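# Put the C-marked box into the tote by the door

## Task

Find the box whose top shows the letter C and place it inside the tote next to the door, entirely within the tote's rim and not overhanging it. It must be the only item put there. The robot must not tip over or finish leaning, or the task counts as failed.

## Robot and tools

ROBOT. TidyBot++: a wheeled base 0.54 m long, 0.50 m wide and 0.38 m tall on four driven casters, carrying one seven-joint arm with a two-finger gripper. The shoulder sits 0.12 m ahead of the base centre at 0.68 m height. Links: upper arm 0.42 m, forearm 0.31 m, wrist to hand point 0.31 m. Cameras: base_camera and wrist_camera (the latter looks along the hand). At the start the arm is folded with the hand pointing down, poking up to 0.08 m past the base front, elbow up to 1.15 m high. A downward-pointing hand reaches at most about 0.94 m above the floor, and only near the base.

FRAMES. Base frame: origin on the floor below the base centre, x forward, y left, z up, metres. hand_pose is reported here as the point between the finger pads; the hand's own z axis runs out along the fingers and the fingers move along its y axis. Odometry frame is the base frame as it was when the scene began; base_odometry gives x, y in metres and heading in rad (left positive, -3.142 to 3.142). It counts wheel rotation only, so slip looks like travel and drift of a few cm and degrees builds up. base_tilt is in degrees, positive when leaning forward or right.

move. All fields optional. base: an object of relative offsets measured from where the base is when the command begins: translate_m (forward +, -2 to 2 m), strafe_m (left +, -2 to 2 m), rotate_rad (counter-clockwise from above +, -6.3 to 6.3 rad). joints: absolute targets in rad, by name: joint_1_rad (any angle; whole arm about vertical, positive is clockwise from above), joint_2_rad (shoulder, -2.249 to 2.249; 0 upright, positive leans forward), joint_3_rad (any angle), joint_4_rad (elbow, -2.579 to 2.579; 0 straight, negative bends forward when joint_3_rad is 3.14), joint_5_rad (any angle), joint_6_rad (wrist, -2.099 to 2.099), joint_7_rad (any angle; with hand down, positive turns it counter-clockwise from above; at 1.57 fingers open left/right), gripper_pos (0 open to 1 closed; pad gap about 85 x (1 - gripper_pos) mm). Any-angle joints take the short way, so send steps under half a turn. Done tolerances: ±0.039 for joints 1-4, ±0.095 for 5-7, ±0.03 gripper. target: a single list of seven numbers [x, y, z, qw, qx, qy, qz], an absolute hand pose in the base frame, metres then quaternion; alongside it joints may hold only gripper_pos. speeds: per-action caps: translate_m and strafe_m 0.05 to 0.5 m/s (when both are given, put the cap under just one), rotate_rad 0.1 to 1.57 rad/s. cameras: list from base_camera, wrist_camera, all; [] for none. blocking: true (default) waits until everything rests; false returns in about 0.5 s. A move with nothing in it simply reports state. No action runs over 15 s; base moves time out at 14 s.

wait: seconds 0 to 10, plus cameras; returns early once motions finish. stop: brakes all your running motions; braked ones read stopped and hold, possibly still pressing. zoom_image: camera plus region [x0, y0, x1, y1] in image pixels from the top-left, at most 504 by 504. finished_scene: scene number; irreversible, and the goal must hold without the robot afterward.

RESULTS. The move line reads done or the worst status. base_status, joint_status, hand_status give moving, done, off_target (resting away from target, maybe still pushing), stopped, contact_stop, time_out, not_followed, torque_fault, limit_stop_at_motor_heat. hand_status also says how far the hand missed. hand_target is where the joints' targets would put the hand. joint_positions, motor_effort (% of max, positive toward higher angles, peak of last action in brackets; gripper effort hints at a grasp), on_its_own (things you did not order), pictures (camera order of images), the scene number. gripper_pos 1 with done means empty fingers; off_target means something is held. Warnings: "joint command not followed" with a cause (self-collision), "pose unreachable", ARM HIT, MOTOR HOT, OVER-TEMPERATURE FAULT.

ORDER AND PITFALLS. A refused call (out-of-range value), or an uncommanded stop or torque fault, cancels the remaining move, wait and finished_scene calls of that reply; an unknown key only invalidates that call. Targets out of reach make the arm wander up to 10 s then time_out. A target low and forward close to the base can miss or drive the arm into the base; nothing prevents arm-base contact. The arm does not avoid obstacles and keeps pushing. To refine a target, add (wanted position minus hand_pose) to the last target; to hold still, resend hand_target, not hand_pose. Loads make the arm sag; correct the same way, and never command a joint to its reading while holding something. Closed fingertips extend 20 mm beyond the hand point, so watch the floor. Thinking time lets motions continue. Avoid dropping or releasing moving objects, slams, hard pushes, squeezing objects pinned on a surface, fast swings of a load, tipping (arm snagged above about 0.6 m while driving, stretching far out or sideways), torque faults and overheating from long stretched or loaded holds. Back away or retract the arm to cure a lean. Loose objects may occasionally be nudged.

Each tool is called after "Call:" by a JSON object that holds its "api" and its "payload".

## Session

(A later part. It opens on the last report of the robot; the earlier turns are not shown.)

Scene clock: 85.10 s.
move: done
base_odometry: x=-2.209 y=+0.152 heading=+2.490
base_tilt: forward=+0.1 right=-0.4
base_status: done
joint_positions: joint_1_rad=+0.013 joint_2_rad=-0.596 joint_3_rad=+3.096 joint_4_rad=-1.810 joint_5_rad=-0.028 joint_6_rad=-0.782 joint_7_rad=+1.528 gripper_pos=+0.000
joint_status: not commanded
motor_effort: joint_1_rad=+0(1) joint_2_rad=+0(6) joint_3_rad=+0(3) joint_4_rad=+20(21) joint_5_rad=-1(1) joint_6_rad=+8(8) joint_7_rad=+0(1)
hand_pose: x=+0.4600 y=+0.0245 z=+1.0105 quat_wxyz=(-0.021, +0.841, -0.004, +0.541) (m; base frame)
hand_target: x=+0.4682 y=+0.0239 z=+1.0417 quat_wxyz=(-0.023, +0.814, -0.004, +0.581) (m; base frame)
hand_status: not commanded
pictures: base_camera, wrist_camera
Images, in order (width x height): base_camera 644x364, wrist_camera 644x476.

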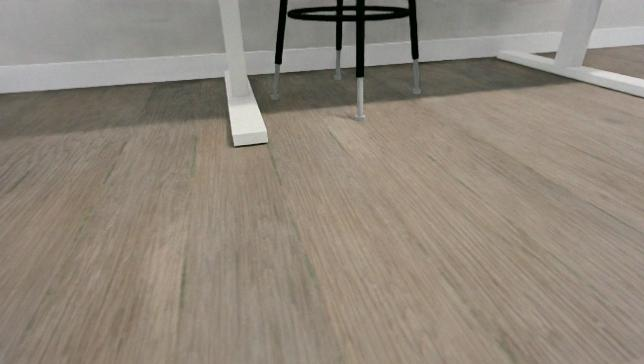

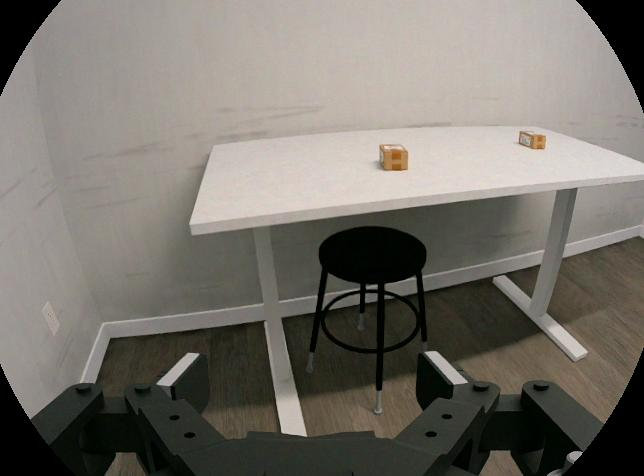

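Call:
{"api": "move", "payload": {"base": {"translate_m": 0.5, "strafe_m": -0.35, "rotate_rad": 0.15}}}

Call:
{"api": "zoom_image", "payload": {"camera": "wrist_camera", "region": [200, 100, 560, 300]}}

Scene clock: 90.17 s.
move: done
base_odometry: x=-2.394 y=+0.734 heading=+2.640
base_tilt: forward=+0.1 right=-0.4
base_status: done
joint_positions: joint_1_rad=+0.013 joint_2_rad=-0.597 joint_3_rad=+3.096 joint_4_rad=-1.810 joint_5_rad=-0.028 joint_6_rad=-0.782 joint_7_rad=+1.528 gripper_pos=+0.000
joint_status: not commanded
motor_effort: joint_1_rad=+1(2) joint_2_rad=+0(3) joint_3_rad=+0(3) joint_4_rad=+20(21) joint_5_rad=-1(1) joint_6_rad=+8(8) joint_7_rad=+0(1)
hand_pose: x=+0.4598 y=+0.0245 z=+1.0107 quat_wxyz=(-0.021, +0.841, -0.004, +0.541) (m; base frame)
hand_target: x=+0.4682 y=+0.0239 z=+1.0417 quat_wxyz=(-0.023, +0.814, -0.004, +0.581) (m; base frame)
hand_status: not commanded
pictures: base_camera, wrist_camera
Images, in order (width x height): base_camera 644x364, wrist_camera 644x476.

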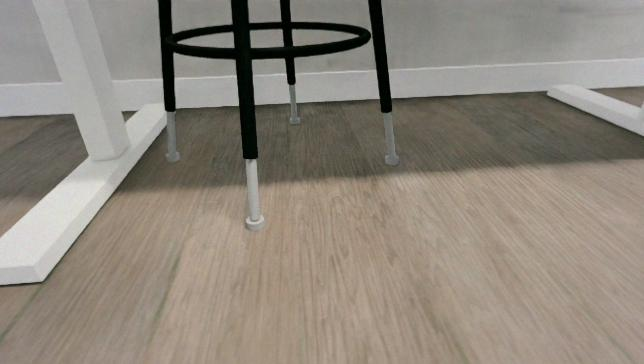

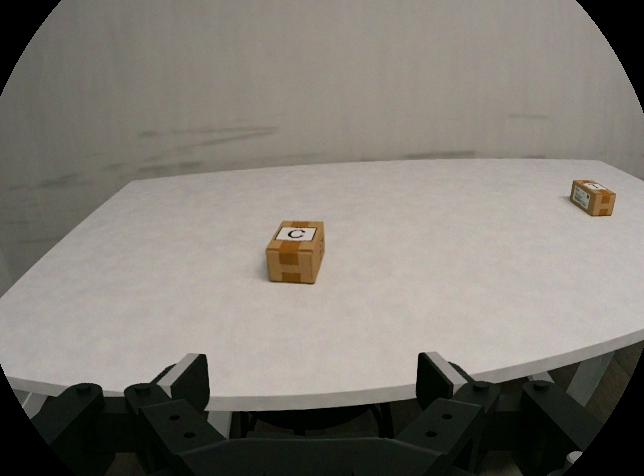

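Scaled by 1.400.

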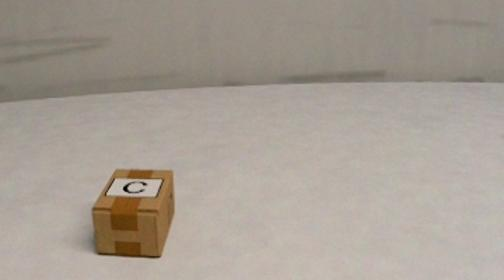

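Call:
{"api": "move", "payload": {"base": {"translate_m": 0.22}, "speeds": {"translate_m": 0.2}, "cameras": ["base_camera"]}}

Call:
{"api": "move", "payload": {"target": [0.42, 0.03, 0.94, 0, 1, 0, 0]}}

Scene clock: 102.20 s.
move: done
base_odometry: x=-2.587 y=+0.840 heading=+2.640
base_tilt: forward=+0.1 right=-0.4
base_status: done
joint_positions: joint_1_rad=+0.013 joint_2_rad=-0.597 joint_3_rad=+3.096 joint_4_rad=-1.810 joint_5_rad=-0.028 joint_6_rad=-0.782 joint_7_rad=+1.528 gripper_pos=+0.000
joint_status: not commanded
motor_effort: joint_1_rad=+1(2) joint_2_rad=+0(5) joint_3_rad=+0(2) joint_4_rad=+20(21) joint_5_rad=+0(1) joint_6_rad=+8(8) joint_7_rad=+0(1)
hand_pose: x=+0.4596 y=+0.0245 z=+1.0110 quat_wxyz=(-0.021, +0.840, -0.004, +0.542) (m; base frame)
hand_target: x=+0.4682 y=+0.0239 z=+1.0417 quat_wxyz=(-0.023, +0.814, -0.004, +0.581) (m; base frame)
hand_status: not commanded
pictures: base_camera
Images, in order (width x height): base_camera 644x364.

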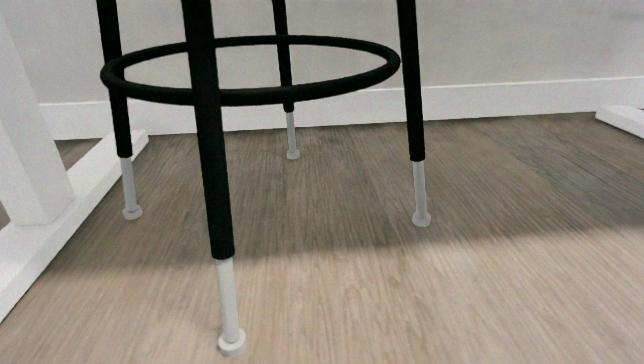

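Scene clock: 104.73 s.
move: done
base_odometry: x=-2.587 y=+0.840 heading=+2.640
base_tilt: forward=+0.1 right=-0.4
base_status: not commanded
joint_positions: joint_1_rad=-0.060 joint_2_rad=+0.038 joint_3_rad=+3.108 joint_4_rad=-1.029 joint_5_rad=-0.028 joint_6_rad=-1.982 joint_7_rad=+1.526 gripper_pos=+0.000
joint_status: not commanded
motor_effort: joint_1_rad=+0(1) joint_2_rad=-18(19) joint_3_rad=+0(1) joint_4_rad=+15(21) joint_5_rad=-1(1) joint_6_rad=+1(8) joint_7_rad=+0(1)
hand_pose: x=+0.4362 y=+0.0388 z=+0.9443 quat_wxyz=(-0.016, +0.998, +0.031, +0.045) (m; base frame)
hand_target: x=+0.4200 y=+0.0300 z=+0.9400 quat_wxyz=(+0.000, +1.000, +0.000, +0.000) (m; base frame)
hand_status: done (0.019 m and 6.5 deg from the pose sent, 0.082 m and 65.7 deg at the start)
pictures: base_camera, wrist_camera
Images, in order (width x height): base_camera 644x364, wrist_camera 644x476.

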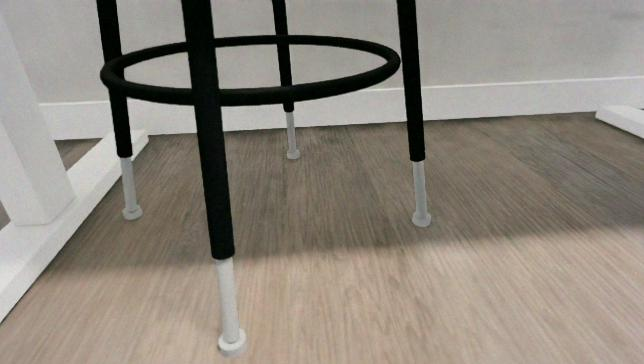

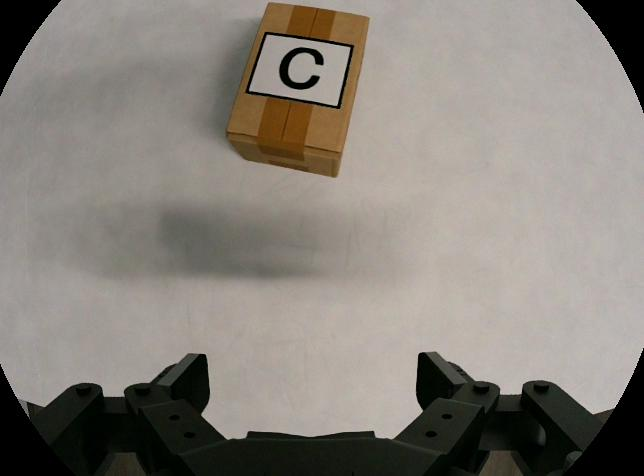

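Call:
{"api": "move", "payload": {"target": [0.53, 0.05, 0.92, 0, 0.993, -0.12, 0], "cameras": ["wrist_camera"]}}

Scene clock: 115.43 s.
move: done
base_odometry: x=-2.587 y=+0.840 heading=+2.640
base_tilt: forward=+0.1 right=-0.4
base_status: not commanded
joint_positions: joint_1_rad=-0.125 joint_2_rad=+0.320 joint_3_rad=+3.180 joint_4_rad=-0.746 joint_5_rad=-0.028 joint_6_rad=-1.996 joint_7_rad=+1.281 gripper_pos=+0.000
joint_status: not commanded
motor_effort: joint_1_rad=+0(2) joint_2_rad=-29(32) joint_3_rad=+0(1) joint_4_rad=+15(16) joint_5_rad=+0(1) joint_6_rad=+1(1) joint_7_rad=+0(0)
hand_pose: x=+0.5489 y=+0.0501 z=+0.9227 quat_wxyz=(-0.014, +0.995, -0.094, +0.038) (m; base frame)
hand_target: x=+0.5300 y=+0.0500 z=+0.9200 quat_wxyz=(+0.000, +0.993, -0.120, +0.000) (m; base frame)
hand_status: done (0.019 m and 5.5 deg from the pose sent, 0.098 m and 18.2 deg at the start)
pictures: wrist_camera
Images, in order (width x height): wrist_camera 644x476.

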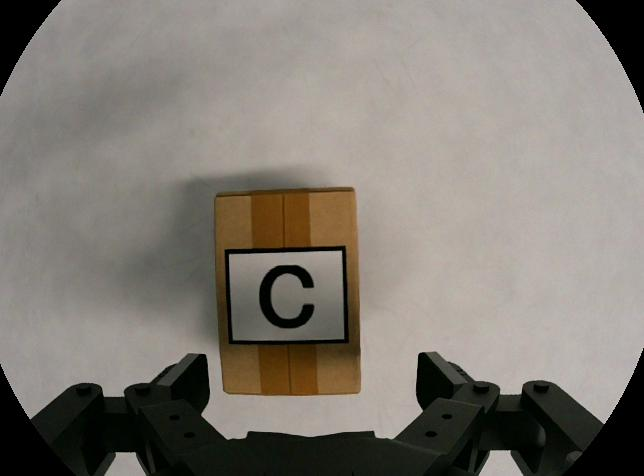

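Call:
{"api": "move", "payload": {"target": [0.567, 0.062, 0.86, 0.03, 0.993, -0.13, -0.035], "cameras": ["wrist_camera"]}}

Scene clock: 122.50 s.
move: done
base_odometry: x=-2.587 y=+0.840 heading=+2.640
base_tilt: forward=+0.1 right=-0.4
base_status: not commanded
joint_positions: joint_1_rad=-0.177 joint_2_rad=+0.435 joint_3_rad=+3.204 joint_4_rad=-0.757 joint_5_rad=-0.027 joint_6_rad=-1.996 joint_7_rad=+1.244 gripper_pos=+0.000
joint_status: not commanded
motor_effort: joint_1_rad=+0(1) joint_2_rad=-33(37) joint_3_rad=-1(1) joint_4_rad=+15(16) joint_5_rad=+0(1) joint_6_rad=+0(1) joint_7_rad=+0(1)
hand_pose: x=+0.5694 y=+0.0688 z=+0.8683 quat_wxyz=(+0.006, +0.995, -0.098, -0.022) (m; base frame)
hand_target: x=+0.5670 y=+0.0620 z=+0.8600 quat_wxyz=(+0.030, +0.990, -0.130, -0.035) (m; base frame)
hand_status: done (0.011 m and 4.8 deg from the pose sent, 0.066 m and 10.5 deg at the start)
pictures: wrist_camera
Images, in order (width x height): wrist_camera 644x476.

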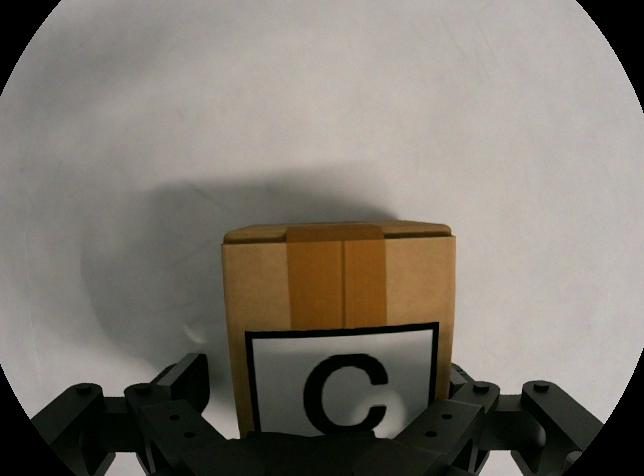

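Call:
{"api": "move", "payload": {"target": [0.567, 0.052, 0.86, 0.03, 0.993, -0.12, -0.035], "cameras": ["wrist_camera"]}}

Call:
{"api": "move", "payload": {"target": [0.567, 0.052, 0.845, 0.03, 0.993, -0.12, -0.035], "cameras": ["wrist_camera"]}}

Scene clock: 132.20 s.
move: done
base_odometry: x=-2.587 y=+0.840 heading=+2.640
base_tilt: forward=+0.1 right=-0.5
base_status: not commanded
joint_positions: joint_1_rad=-0.177 joint_2_rad=+0.435 joint_3_rad=+3.204 joint_4_rad=-0.759 joint_5_rad=-0.027 joint_6_rad=-1.996 joint_7_rad=+1.244 gripper_pos=+0.000
joint_status: not commanded
motor_effort: joint_1_rad=+0(1) joint_2_rad=-31(33) joint_3_rad=+0(1) joint_4_rad=+14(15) joint_5_rad=+0(0) joint_6_rad=-1(1) joint_7_rad=+0(0)
hand_pose: x=+0.5691 y=+0.0686 z=+0.8679 quat_wxyz=(+0.006, +0.995, -0.098, -0.023) (m; base frame)
hand_target: x=+0.5670 y=+0.0520 z=+0.8600 quat_wxyz=(+0.030, +0.992, -0.120, -0.035) (m; base frame)
hand_status: done (0.018 m and 4.0 deg from the pose sent, 0.019 m and 4.0 deg at the start)
pictures: wrist_camera
Images, in order (width x height): wrist_camera 644x476.

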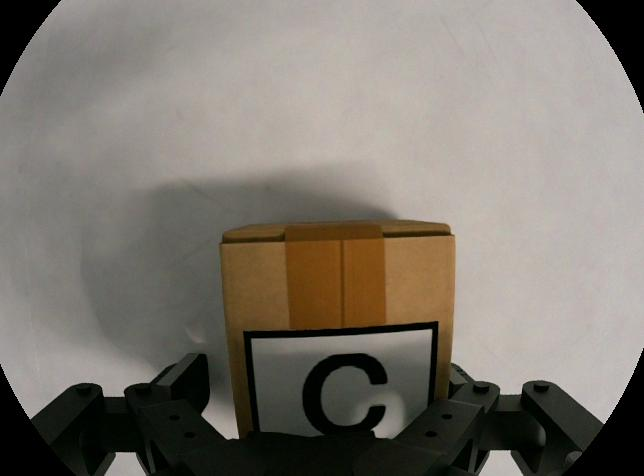

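Scene clock: 133.03 s.
move: off_target
base_odometry: x=-2.587 y=+0.840 heading=+2.640
base_tilt: forward=+0.1 right=-0.5
base_status: not commanded
joint_positions: joint_1_rad=-0.177 joint_2_rad=+0.407 joint_3_rad=+3.204 joint_4_rad=-0.805 joint_5_rad=-0.027 joint_6_rad=-1.987 joint_7_rad=+1.244 gripper_pos=+0.000
joint_status: not commanded
motor_effort: joint_1_rad=+0(1) joint_2_rad=-25(31) joint_3_rad=-1(1) joint_4_rad=+10(14) joint_5_rad=+1(1) joint_6_rad=-2(2) joint_7_rad=+0(1)
hand_pose: x=+0.5576 y=+0.0666 z=+0.8675 quat_wxyz=(+0.006, +0.995, -0.099, -0.028) (m; base frame)
hand_target: x=+0.5670 y=+0.0520 z=+0.8450 quat_wxyz=(+0.030, +0.992, -0.120, -0.035) (m; base frame)
hand_status: off_target (0.028 m and 3.8 deg from the pose sent, 0.028 m and 4.0 deg at the start)
pictures: wrist_camera
Images, in order (width x height): wrist_camera 644x476.

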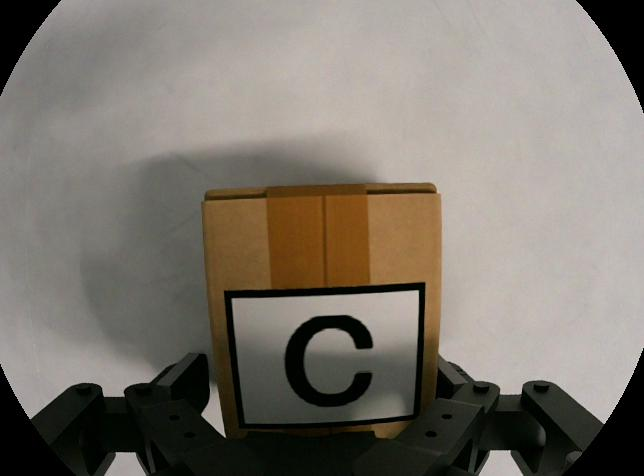

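Call:
{"api": "move", "payload": {"target": [0.567, 0.055, 0.868, 0.03, 0.993, -0.12, -0.035], "cameras": ["wrist_camera"]}}

Call:
{"api": "move", "payload": {"joints": {"gripper_pos": 0.3}, "cameras": ["wrist_camera"]}}

Scene clock: 137.00 s.
move: done
base_odometry: x=-2.587 y=+0.840 heading=+2.640
base_tilt: forward=+0.1 right=-0.5
base_status: not commanded
joint_positions: joint_1_rad=-0.177 joint_2_rad=+0.434 joint_3_rad=+3.208 joint_4_rad=-0.744 joint_5_rad=-0.027 joint_6_rad=-1.990 joint_7_rad=+1.244 gripper_pos=+0.000
joint_status: not commanded
motor_effort: joint_1_rad=+1(1) joint_2_rad=-33(34) joint_3_rad=-1(1) joint_4_rad=+15(15) joint_5_rad=+0(1) joint_6_rad=+0(2) joint_7_rad=+0(1)
hand_pose: x=+0.5738 y=+0.0680 z=+0.8728 quat_wxyz=(+0.004, +0.995, -0.100, -0.012) (m; base frame)
hand_target: x=+0.5670 y=+0.0550 z=+0.8680 quat_wxyz=(+0.030, +0.992, -0.120, -0.035) (m; base frame)
hand_status: done (0.015 m and 4.6 deg from the pose sent, 0.015 m and 3.8 deg at the start)
pictures: wrist_camera
Images, in order (width x height): wrist_camera 644x476.

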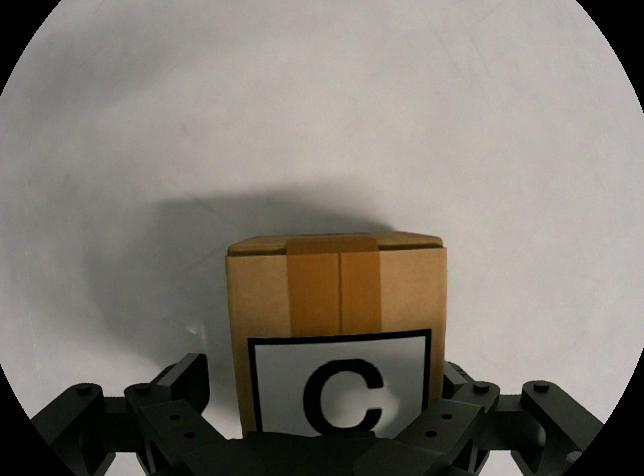

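Scene clock: 137.70 s.
move: done
base_odometry: x=-2.587 y=+0.840 heading=+2.640
base_tilt: forward=+0.1 right=-0.4
base_status: not commanded
joint_positions: joint_1_rad=-0.177 joint_2_rad=+0.433 joint_3_rad=+3.209 joint_4_rad=-0.737 joint_5_rad=-0.027 joint_6_rad=-1.990 joint_7_rad=+1.244 gripper_pos=+0.300
joint_status: all done
motor_effort: joint_1_rad=+0(1) joint_2_rad=-32(33) joint_3_rad=-1(1) joint_4_rad=+14(15) joint_5_rad=+0(1) joint_6_rad=+0(1) joint_7_rad=+0(0)
hand_pose: x=+0.5752 y=+0.0679 z=+0.8749 quat_wxyz=(+0.004, +0.995, -0.100, -0.008) (m; base frame)
hand_target: x=+0.5670 y=+0.0550 z=+0.8680 quat_wxyz=(+0.030, +0.992, -0.120, -0.035) (m; base frame)
hand_status: not commanded
pictures: wrist_camera
Images, in order (width x height): wrist_camera 644x476.

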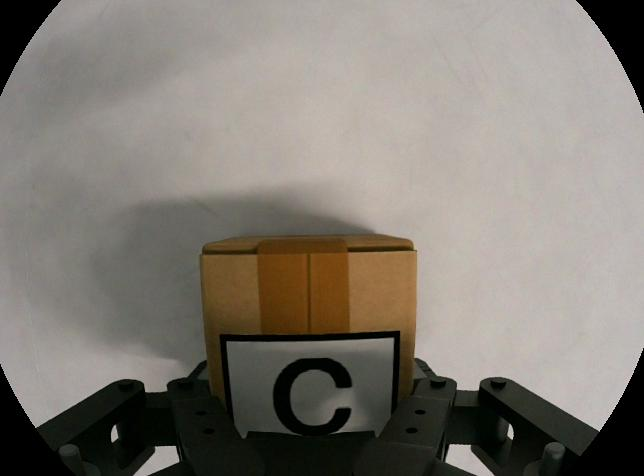

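Call:
{"api": "move", "payload": {"joints": {"gripper_pos": 0.4}, "cameras": []}}

Call:
{"api": "move", "payload": {"target": [0.54, 0.055, 0.93, 0.03, 0.993, -0.12, -0.035], "cameras": ["wrist_camera"]}}

Scene clock: 140.80 s.
move: off_target
base_odometry: x=-2.587 y=+0.840 heading=+2.640
base_tilt: forward=+0.1 right=-0.4
base_status: not commanded
joint_positions: joint_1_rad=-0.177 joint_2_rad=+0.434 joint_3_rad=+3.209 joint_4_rad=-0.733 joint_5_rad=-0.027 joint_6_rad=-1.990 joint_7_rad=+1.244 gripper_pos=+0.343
joint_status: gripper_pos off_target (ended at +0.343, target +0.400)
motor_effort: joint_1_rad=+0(1) joint_2_rad=-32(34) joint_3_rad=-1(1) joint_4_rad=+15(15) joint_5_rad=+0(1) joint_6_rad=+0(1) joint_7_rad=+0(0)
hand_pose: x=+0.5759 y=+0.0680 z=+0.8758 quat_wxyz=(+0.003, +0.995, -0.100, -0.007) (m; base frame)
hand_target: x=+0.5670 y=+0.0550 z=+0.8680 quat_wxyz=(+0.030, +0.992, -0.120, -0.035) (m; base frame)
hand_status: not commanded
pictures: none
No camera images: "cameras" was empty.

Scene clock: 142.13 s.
move: off_target
base_odometry: x=-2.587 y=+0.840 heading=+2.640
base_tilt: forward=+0.1 right=-0.4
base_status: not commanded
joint_positions: joint_1_rad=-0.177 joint_2_rad=+0.455 joint_3_rad=+3.219 joint_4_rad=-0.466 joint_5_rad=-0.027 joint_6_rad=-2.015 joint_7_rad=+1.244 gripper_pos=+0.343
joint_status: not commanded
motor_effort: joint_1_rad=+1(1) joint_2_rad=-34(35) joint_3_rad=+0(1) joint_4_rad=+15(16) joint_5_rad=+0(1) joint_6_rad=+2(2) joint_7_rad=+0(1)
hand_pose: x=+0.6133 y=+0.0716 z=+0.9449 quat_wxyz=(-0.017, +0.990, -0.100, +0.101) (m; base frame)
hand_target: x=+0.6003 y=+0.0611 z=+0.9310 quat_wxyz=(+0.009, +0.991, -0.118, +0.060) (m; base frame)
hand_status: off_target (0.077 m and 16.7 deg from the pose sent, 0.066 m and 5.0 deg at the start; a joint's target at an end of its range on 32 of 32 steps)
pictures: wrist_camera
Images, in order (width x height): wrist_camera 644x476.

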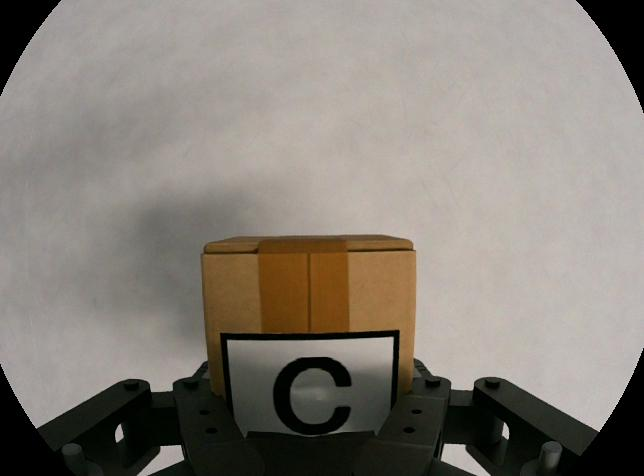

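Call:
{"api": "move", "payload": {"joints": {"gripper_pos": 0.5}, "base": {"translate_m": -0.75}, "speeds": {"translate_m": 0.3}}}

Call:
{"api": "move", "payload": {"joints": {"joint_1_rad": 0, "joint_2_rad": -0.6, "joint_3_rad": 3.12, "joint_4_rad": -1.9, "joint_6_rad": -1.84}}}

Scene clock: 149.23 s.
move: off_target
base_odometry: x=-1.929 y=+0.480 heading=+2.640
base_tilt: forward=+0.0 right=-0.5
base_status: done
joint_positions: joint_1_rad=-0.180 joint_2_rad=+0.472 joint_3_rad=+3.223 joint_4_rad=-0.464 joint_5_rad=-0.026 joint_6_rad=-2.022 joint_7_rad=+1.244 gripper_pos=+0.343
joint_status: gripper_pos off_target (ended at +0.343, target +0.500)
motor_effort: joint_1_rad=+1(6) joint_2_rad=-34(40) joint_3_rad=-1(2) joint_4_rad=+15(16) joint_5_rad=+0(1) joint_6_rad=+2(3) joint_7_rad=+0(1)
hand_pose: x=+0.6159 y=+0.0720 z=+0.9368 quat_wxyz=(-0.013, +0.991, -0.100, +0.092) (m; base frame)
hand_target: x=+0.6003 y=+0.0611 z=+0.9310 quat_wxyz=(+0.009, +0.991, -0.118, +0.060) (m; base frame)
hand_status: not commanded
pictures: base_camera, wrist_camera
Images, in order (width x height): base_camera 644x364, wrist_camera 644x476.

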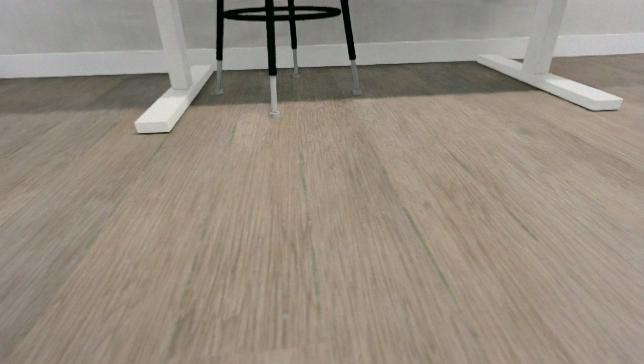

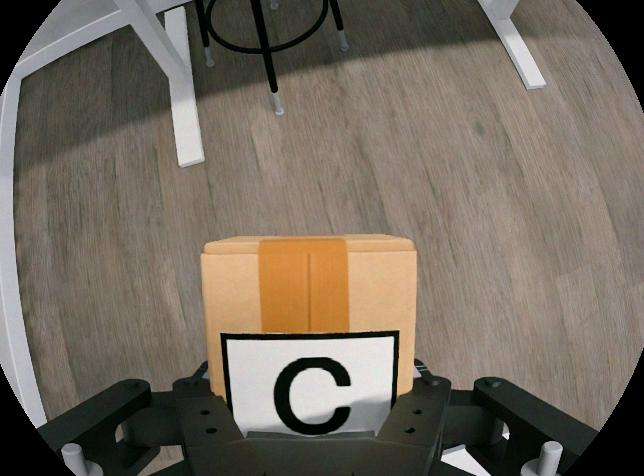

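Scene clock: 151.93 s.
move: done
base_odometry: x=-1.929 y=+0.480 heading=+2.640
base_tilt: forward=+0.0 right=-0.4
base_status: not commanded
joint_positions: joint_1_rad=-0.024 joint_2_rad=-0.577 joint_3_rad=+3.141 joint_4_rad=-1.887 joint_5_rad=-0.026 joint_6_rad=-1.922 joint_7_rad=+1.244 gripper_pos=+0.343
joint_status: all done
motor_effort: joint_1_rad=+0(2) joint_2_rad=+5(36) joint_3_rad=+0(2) joint_4_rad=+16(17) joint_5_rad=-1(1) joint_6_rad=-1(2) joint_7_rad=+0(1)
hand_pose: x=+0.1648 y=+0.0102 z=+0.8057 quat_wxyz=(-0.004, +0.988, -0.147, -0.046) (m; base frame)
hand_target: x=+0.1845 y=+0.0050 z=+0.8017 quat_wxyz=(+0.004, +0.987, -0.159, +0.002) (m; base frame)
hand_status: not commanded
pictures: base_camera, wrist_camera
Images, in order (width x height): base_camera 644x364, wrist_camera 644x476.

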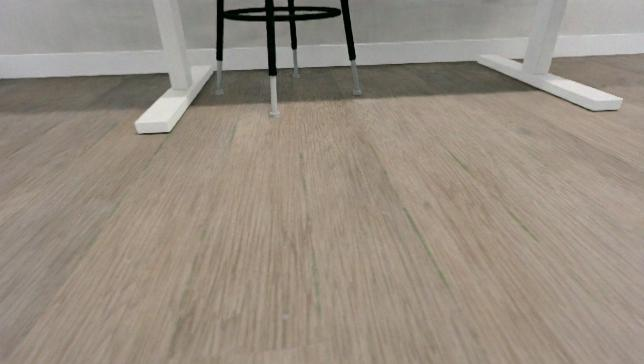

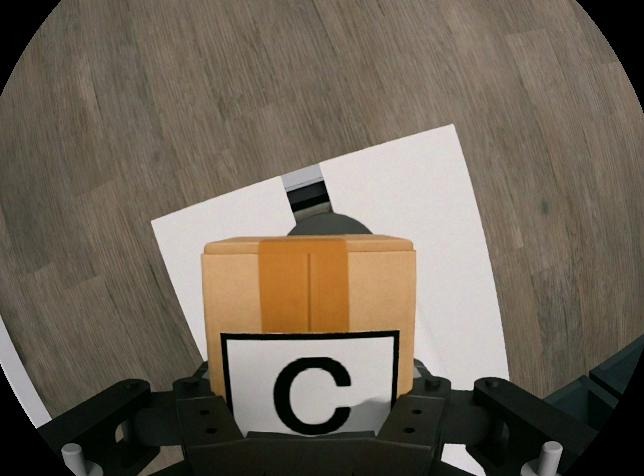

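Call:
{"api": "move", "payload": {"base": {"rotate_rad": 0.147}, "cameras": []}}

Call:
{"api": "move", "payload": {"base": {"translate_m": -0.43, "strafe_m": 0.8}, "cameras": ["base_camera"]}}

Call:
{"api": "move", "payload": {"base": {"translate_m": -1.2}, "cameras": ["base_camera"]}}

Call:
{"api": "move", "payload": {"base": {"rotate_rad": -2.9}}}

Scene clock: 162.33 s.
move: done
base_odometry: x=-1.929 y=+0.480 heading=+2.787
base_tilt: forward=+0.0 right=-0.5
base_status: done
joint_positions: joint_1_rad=-0.023 joint_2_rad=-0.578 joint_3_rad=+3.138 joint_4_rad=-1.887 joint_5_rad=-0.026 joint_6_rad=-1.920 joint_7_rad=+1.244 gripper_pos=+0.343
joint_status: not commanded
motor_effort: joint_1_rad=-1(1) joint_2_rad=+4(5) joint_3_rad=+0(2) joint_4_rad=+16(16) joint_5_rad=-1(2) joint_6_rad=-1(1) joint_7_rad=+0(0)
hand_pose: x=+0.1653 y=+0.0105 z=+0.8056 quat_wxyz=(-0.004, +0.988, -0.146, -0.045) (m; base frame)
hand_target: x=+0.1845 y=+0.0050 z=+0.8017 quat_wxyz=(+0.004, +0.987, -0.159, +0.002) (m; base frame)
hand_status: not commanded
pictures: none
No camera images: "cameras" was empty.

Scene clock: 165.57 s.
move: done
base_odometry: x=-1.803 y=-0.420 heading=+2.788
base_tilt: forward=+0.1 right=-0.4
base_status: done
joint_positions: joint_1_rad=-0.022 joint_2_rad=-0.580 joint_3_rad=+3.135 joint_4_rad=-1.887 joint_5_rad=-0.026 joint_6_rad=-1.917 joint_7_rad=+1.244 gripper_pos=+0.343
joint_status: not commanded
motor_effort: joint_1_rad=+0(1) joint_2_rad=+4(8) joint_3_rad=+0(2) joint_4_rad=+16(16) joint_5_rad=-1(2) joint_6_rad=-1(2) joint_7_rad=+0(1)
hand_pose: x=+0.1660 y=+0.0108 z=+0.8055 quat_wxyz=(-0.003, +0.988, -0.145, -0.042) (m; base frame)
hand_target: x=+0.1845 y=+0.0050 z=+0.8017 quat_wxyz=(+0.004, +0.987, -0.159, +0.002) (m; base frame)
hand_status: not commanded
pictures: base_camera
Images, in order (width x height): base_camera 644x364.

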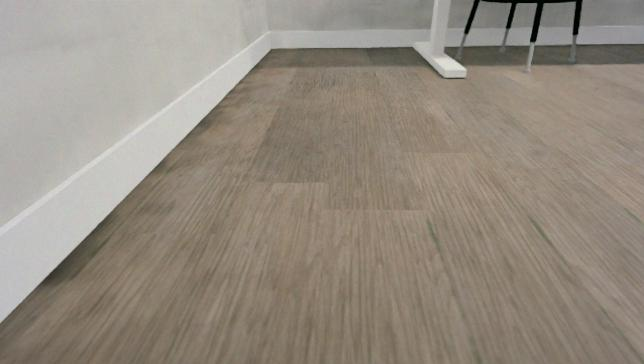

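Scene clock: 169.20 s.
move: done
base_odometry: x=-0.677 y=-0.836 heading=+2.788
base_tilt: forward=+0.0 right=-0.4
base_status: done
joint_positions: joint_1_rad=-0.022 joint_2_rad=-0.587 joint_3_rad=+3.135 joint_4_rad=-1.887 joint_5_rad=-0.026 joint_6_rad=-1.914 joint_7_rad=+1.244 gripper_pos=+0.343
joint_status: not commanded
motor_effort: joint_1_rad=+0(1) joint_2_rad=+5(7) joint_3_rad=+0(1) joint_4_rad=+16(16) joint_5_rad=-1(1) joint_6_rad=-1(2) joint_7_rad=+0(1)
hand_pose: x=+0.1661 y=+0.0108 z=+0.8057 quat_wxyz=(-0.004, +0.989, -0.145, -0.038) (m; base frame)
hand_target: x=+0.1845 y=+0.0050 z=+0.8017 quat_wxyz=(+0.004, +0.987, -0.159, +0.002) (m; base frame)
hand_status: not commanded
pictures: base_camera
Images, in order (width x height): base_camera 644x364.

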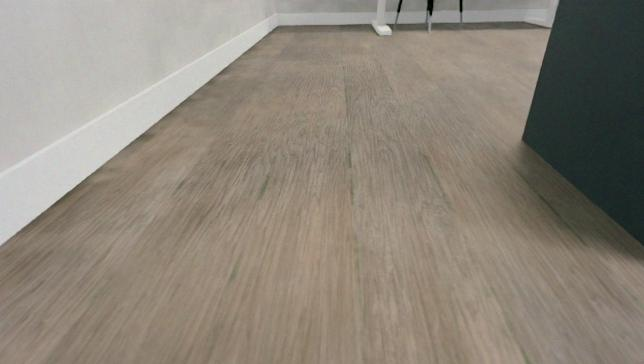

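Scene clock: 172.33 s.
move: done
base_odometry: x=-0.677 y=-0.836 heading=-0.111
base_tilt: forward=+0.1 right=-0.4
base_status: done
joint_positions: joint_1_rad=-0.022 joint_2_rad=-0.587 joint_3_rad=+3.135 joint_4_rad=-1.887 joint_5_rad=-0.026 joint_6_rad=-1.914 joint_7_rad=+1.244 gripper_pos=+0.343
joint_status: not commanded
motor_effort: joint_1_rad=+1(1) joint_2_rad=+5(6) joint_3_rad=+0(1) joint_4_rad=+16(16) joint_5_rad=-1(1) joint_6_rad=-1(1) joint_7_rad=+0(0)
hand_pose: x=+0.1661 y=+0.0108 z=+0.8057 quat_wxyz=(-0.004, +0.989, -0.145, -0.038) (m; base frame)
hand_target: x=+0.1845 y=+0.0050 z=+0.8017 quat_wxyz=(+0.004, +0.987, -0.159, +0.002) (m; base frame)
hand_status: not commanded
pictures: base_camera, wrist_camera
Images, in order (width x height): base_camera 644x364, wrist_camera 644x476.

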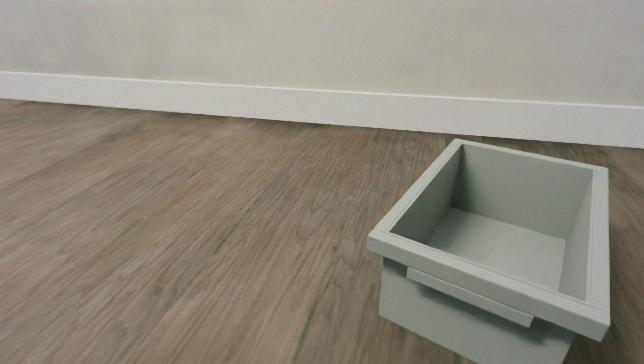

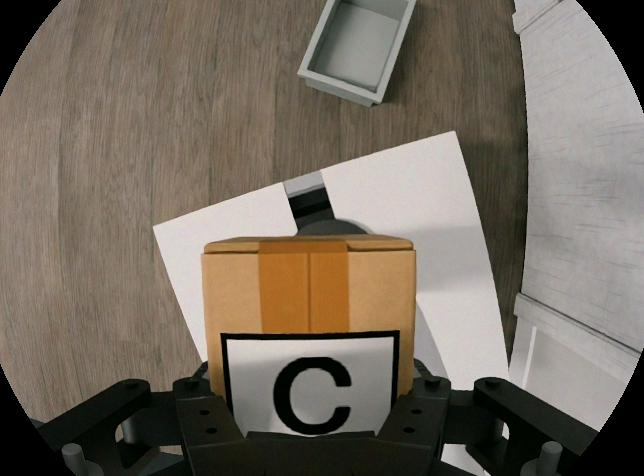

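Call:
{"api": "move", "payload": {"base": {"rotate_rad": -0.33}}}

Call:
{"api": "move", "payload": {"target": [0.45, 0, 0.75, 0, 0.98, -0.2, 0]}}

Scene clock: 178.87 s.
move: done
base_odometry: x=-0.677 y=-0.836 heading=-0.439
base_tilt: forward=+0.1 right=-0.4
base_status: done
joint_positions: joint_1_rad=-0.021 joint_2_rad=-0.587 joint_3_rad=+3.135 joint_4_rad=-1.887 joint_5_rad=-0.026 joint_6_rad=-1.914 joint_7_rad=+1.244 gripper_pos=+0.343
joint_status: not commanded
motor_effort: joint_1_rad=+0(1) joint_2_rad=+5(5) joint_3_rad=+0(1) joint_4_rad=+16(16) joint_5_rad=-1(1) joint_6_rad=-1(1) joint_7_rad=+0(0)
hand_pose: x=+0.1661 y=+0.0108 z=+0.8057 quat_wxyz=(-0.004, +0.989, -0.145, -0.038) (m; base frame)
hand_target: x=+0.1845 y=+0.0050 z=+0.8017 quat_wxyz=(+0.004, +0.987, -0.159, +0.002) (m; base frame)
hand_status: not commanded
pictures: base_camera, wrist_camera
Images, in order (width x height): base_camera 644x364, wrist_camera 644x476.

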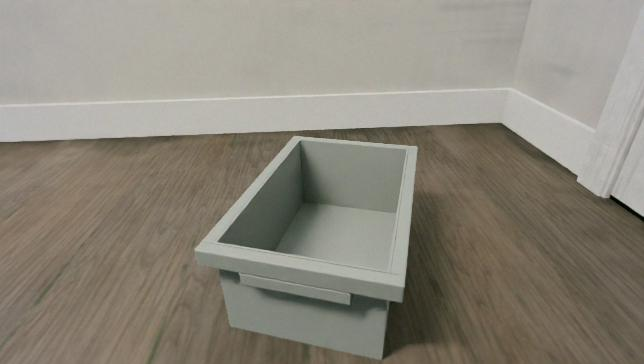

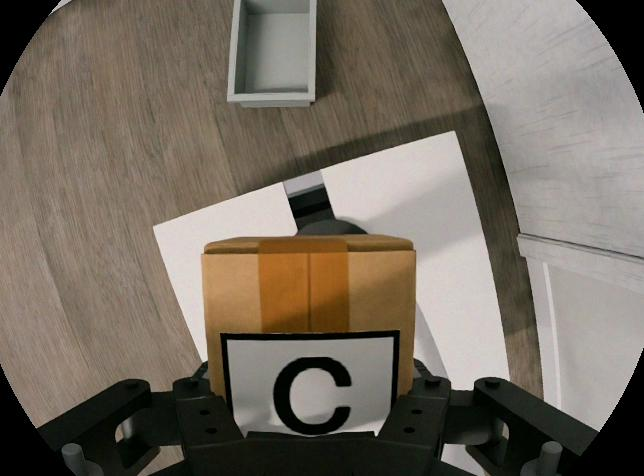

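Scene clock: 180.77 s.
move: done
base_odometry: x=-0.677 y=-0.836 heading=-0.439
base_tilt: forward=+0.1 right=-0.4
base_status: not commanded
joint_positions: joint_1_rad=-0.021 joint_2_rad=+0.026 joint_3_rad=+3.153 joint_4_rad=-1.675 joint_5_rad=-0.026 joint_6_rad=-1.524 joint_7_rad=+1.227 gripper_pos=+0.343
joint_status: not commanded
motor_effort: joint_1_rad=-1(1) joint_2_rad=-19(20) joint_3_rad=-1(1) joint_4_rad=+16(16) joint_5_rad=-1(1) joint_6_rad=-1(1) joint_7_rad=+0(0)
hand_pose: x=+0.4156 y=+0.0123 z=+0.7516 quat_wxyz=(-0.005, +0.985, -0.168, -0.043) (m; base frame)
hand_target: x=+0.4500 y=+0.0000 z=+0.7500 quat_wxyz=(+0.000, +0.980, -0.200, +0.000) (m; base frame)
hand_status: done (0.037 m and 6.3 deg from the pose sent, 0.290 m and 7.7 deg at the start)
pictures: base_camera, wrist_camera
Images, in order (width x height): base_camera 644x364, wrist_camera 644x476.

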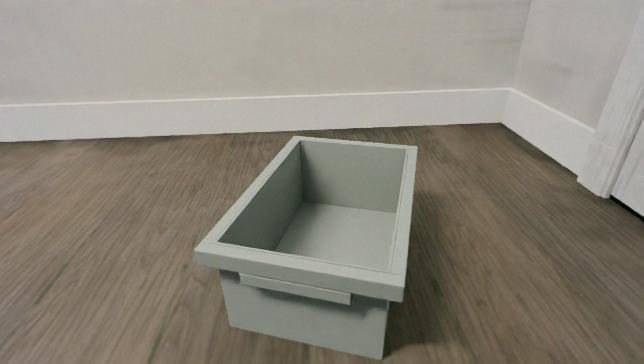

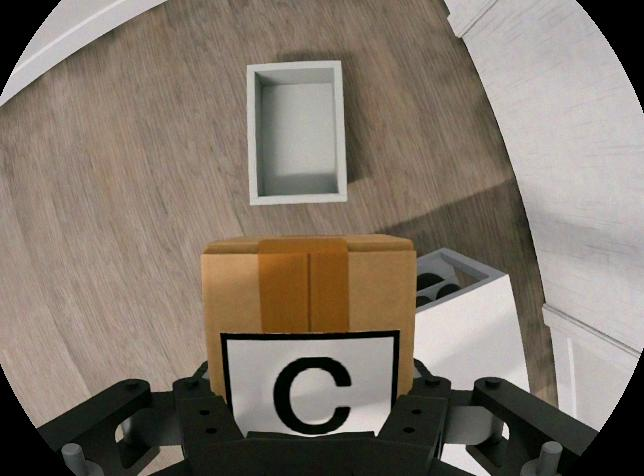

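Call:
{"api": "move", "payload": {"target": [0.64, -0.02, 0.45, 0.0, 0.98, -0.2, 0.02]}}

Scene clock: 189.23 s.
move: done
base_odometry: x=-0.677 y=-0.836 heading=-0.439
base_tilt: forward=+0.1 right=-0.4
base_status: not commanded
joint_positions: joint_1_rad=-0.021 joint_2_rad=+0.737 joint_3_rad=+3.234 joint_4_rad=-1.631 joint_5_rad=-0.066 joint_6_rad=-0.818 joint_7_rad=+1.243 gripper_pos=+0.343
joint_status: not commanded
motor_effort: joint_1_rad=+0(1) joint_2_rad=-40(41) joint_3_rad=+1(1) joint_4_rad=+11(16) joint_5_rad=+0(1) joint_6_rad=-1(1) joint_7_rad=+0(1)
hand_pose: x=+0.6088 y=-0.0208 z=+0.4578 quat_wxyz=(+0.010, +0.978, -0.210, -0.019) (m; base frame)
hand_target: x=+0.6400 y=-0.0200 z=+0.4500 quat_wxyz=(+0.000, +0.980, -0.200, +0.020) (m; base frame)
hand_status: done (0.032 m and 4.8 deg from the pose sent, 0.377 m and 8.2 deg at the start)
pictures: base_camera, wrist_camera
Images, in order (width x height): base_camera 644x364, wrist_camera 644x476.

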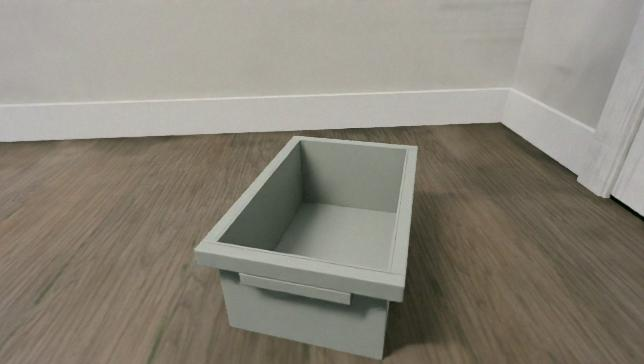

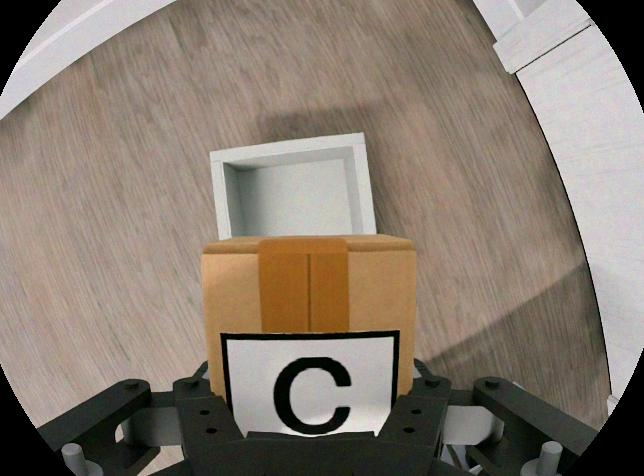

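Call:
{"api": "move", "payload": {"target": [0.662, -0.01, 0.27, 0.0, 0.98, -0.2, 0.02]}}

Scene clock: 193.77 s.
move: done
base_odometry: x=-0.677 y=-0.836 heading=-0.439
base_tilt: forward=+0.1 right=-0.4
base_status: not commanded
joint_positions: joint_1_rad=-0.021 joint_2_rad=+1.120 joint_3_rad=+3.234 joint_4_rad=-1.529 joint_5_rad=-0.128 joint_6_rad=-0.542 joint_7_rad=+1.267 gripper_pos=+0.343
joint_status: not commanded
motor_effort: joint_1_rad=+1(1) joint_2_rad=-44(48) joint_3_rad=+0(1) joint_4_rad=+7(12) joint_5_rad=+0(1) joint_6_rad=+0(1) joint_7_rad=+0(1)
hand_pose: x=+0.6330 y=-0.0217 z=+0.2771 quat_wxyz=(+0.013, +0.976, -0.216, -0.020) (m; base frame)
hand_target: x=+0.6620 y=-0.0100 z=+0.2700 quat_wxyz=(+0.000, +0.980, -0.200, +0.020) (m; base frame)
hand_status: done (0.032 m and 5.2 deg from the pose sent, 0.196 m and 4.8 deg at the start)
pictures: base_camera, wrist_camera
Images, in order (width x height): base_camera 644x364, wrist_camera 644x476.

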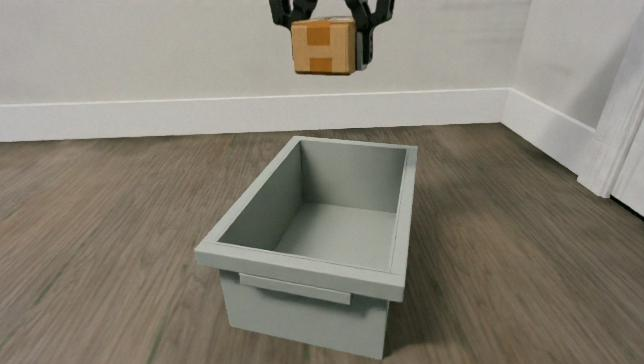

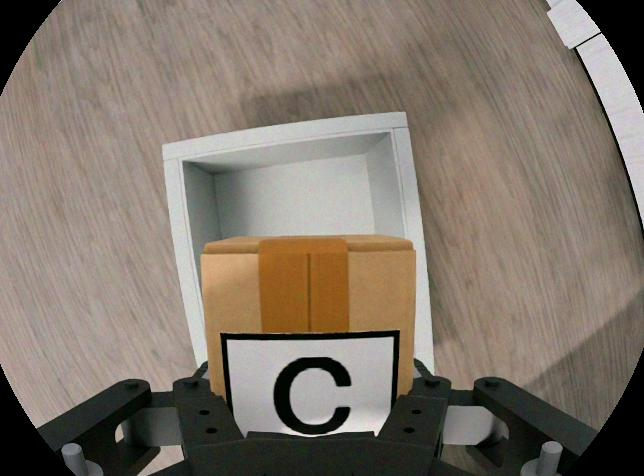

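Call:
{"api": "move", "payload": {"target": [0.657, -0.002, 0.15, 0.0, 0.98, -0.18, 0.02]}}

Call:
{"api": "move", "payload": {"target": [0.657, -0.002, 0.08, 0.0, 0.98, -0.18, 0.02]}}

Scene clock: 198.40 s.
move: done
base_odometry: x=-0.677 y=-0.836 heading=-0.439
base_tilt: forward=+0.1 right=-0.5
base_status: not commanded
joint_positions: joint_1_rad=-0.021 joint_2_rad=+1.382 joint_3_rad=+3.228 joint_4_rad=-1.401 joint_5_rad=-0.137 joint_6_rad=-0.409 joint_7_rad=+1.297 gripper_pos=+0.343
joint_status: not commanded
motor_effort: joint_1_rad=+0(1) joint_2_rad=-46(49) joint_3_rad=+1(1) joint_4_rad=+5(8) joint_5_rad=+0(1) joint_6_rad=+0(1) joint_7_rad=+0(0)
hand_pose: x=+0.6287 y=-0.0236 z=+0.1556 quat_wxyz=(+0.019, +0.980, -0.197, -0.020) (m; base frame)
hand_target: x=+0.6570 y=-0.0020 z=+0.1500 quat_wxyz=(+0.000, +0.983, -0.181, +0.020) (m; base frame)
hand_status: done (0.036 m and 5.4 deg from the pose sent, 0.131 m and 6.4 deg at the start)
pictures: base_camera, wrist_camera
Images, in order (width x height): base_camera 644x364, wrist_camera 644x476.

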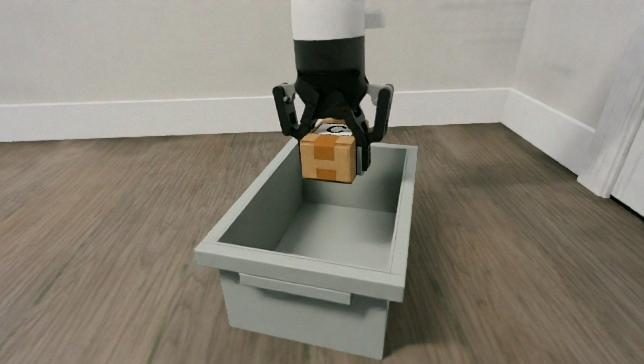

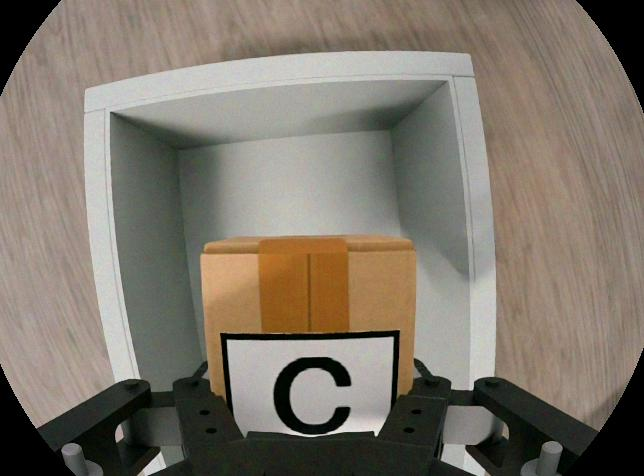

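Scene clock: 199.80 s.
move: done
base_odometry: x=-0.677 y=-0.836 heading=-0.439
base_tilt: forward=+0.1 right=-0.4
base_status: not commanded
joint_positions: joint_1_rad=-0.021 joint_2_rad=+1.540 joint_3_rad=+3.225 joint_4_rad=-1.259 joint_5_rad=-0.139 joint_6_rad=-0.384 joint_7_rad=+1.297 gripper_pos=+0.343
joint_status: not commanded
motor_effort: joint_1_rad=+0(1) joint_2_rad=-46(49) joint_3_rad=+0(1) joint_4_rad=+5(7) joint_5_rad=+0(0) joint_6_rad=+0(1) joint_7_rad=+0(0)
hand_pose: x=+0.6338 y=-0.0223 z=+0.0876 quat_wxyz=(+0.019, +0.981, -0.192, -0.015) (m; base frame)
hand_target: x=+0.6570 y=-0.0020 z=+0.0800 quat_wxyz=(+0.000, +0.983, -0.181, +0.020) (m; base frame)
hand_status: done (0.032 m and 4.8 deg from the pose sent, 0.084 m and 5.4 deg at the start)
pictures: base_camera, wrist_camera
Images, in order (width x height): base_camera 644x364, wrist_camera 644x476.

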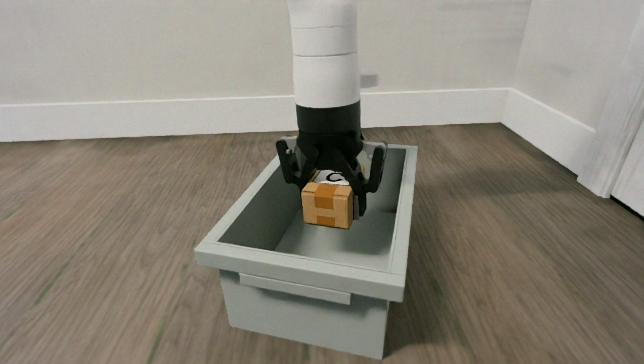

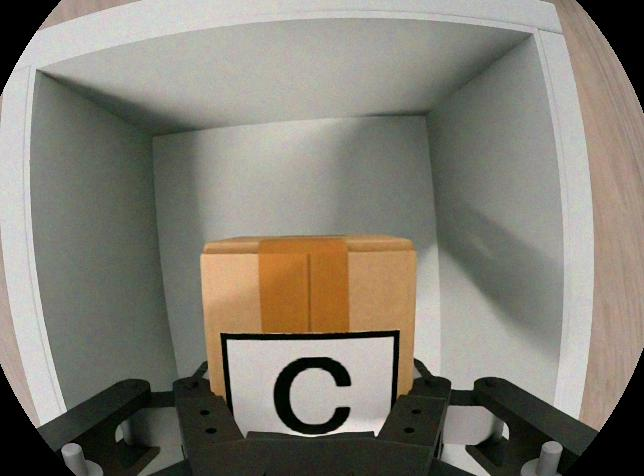

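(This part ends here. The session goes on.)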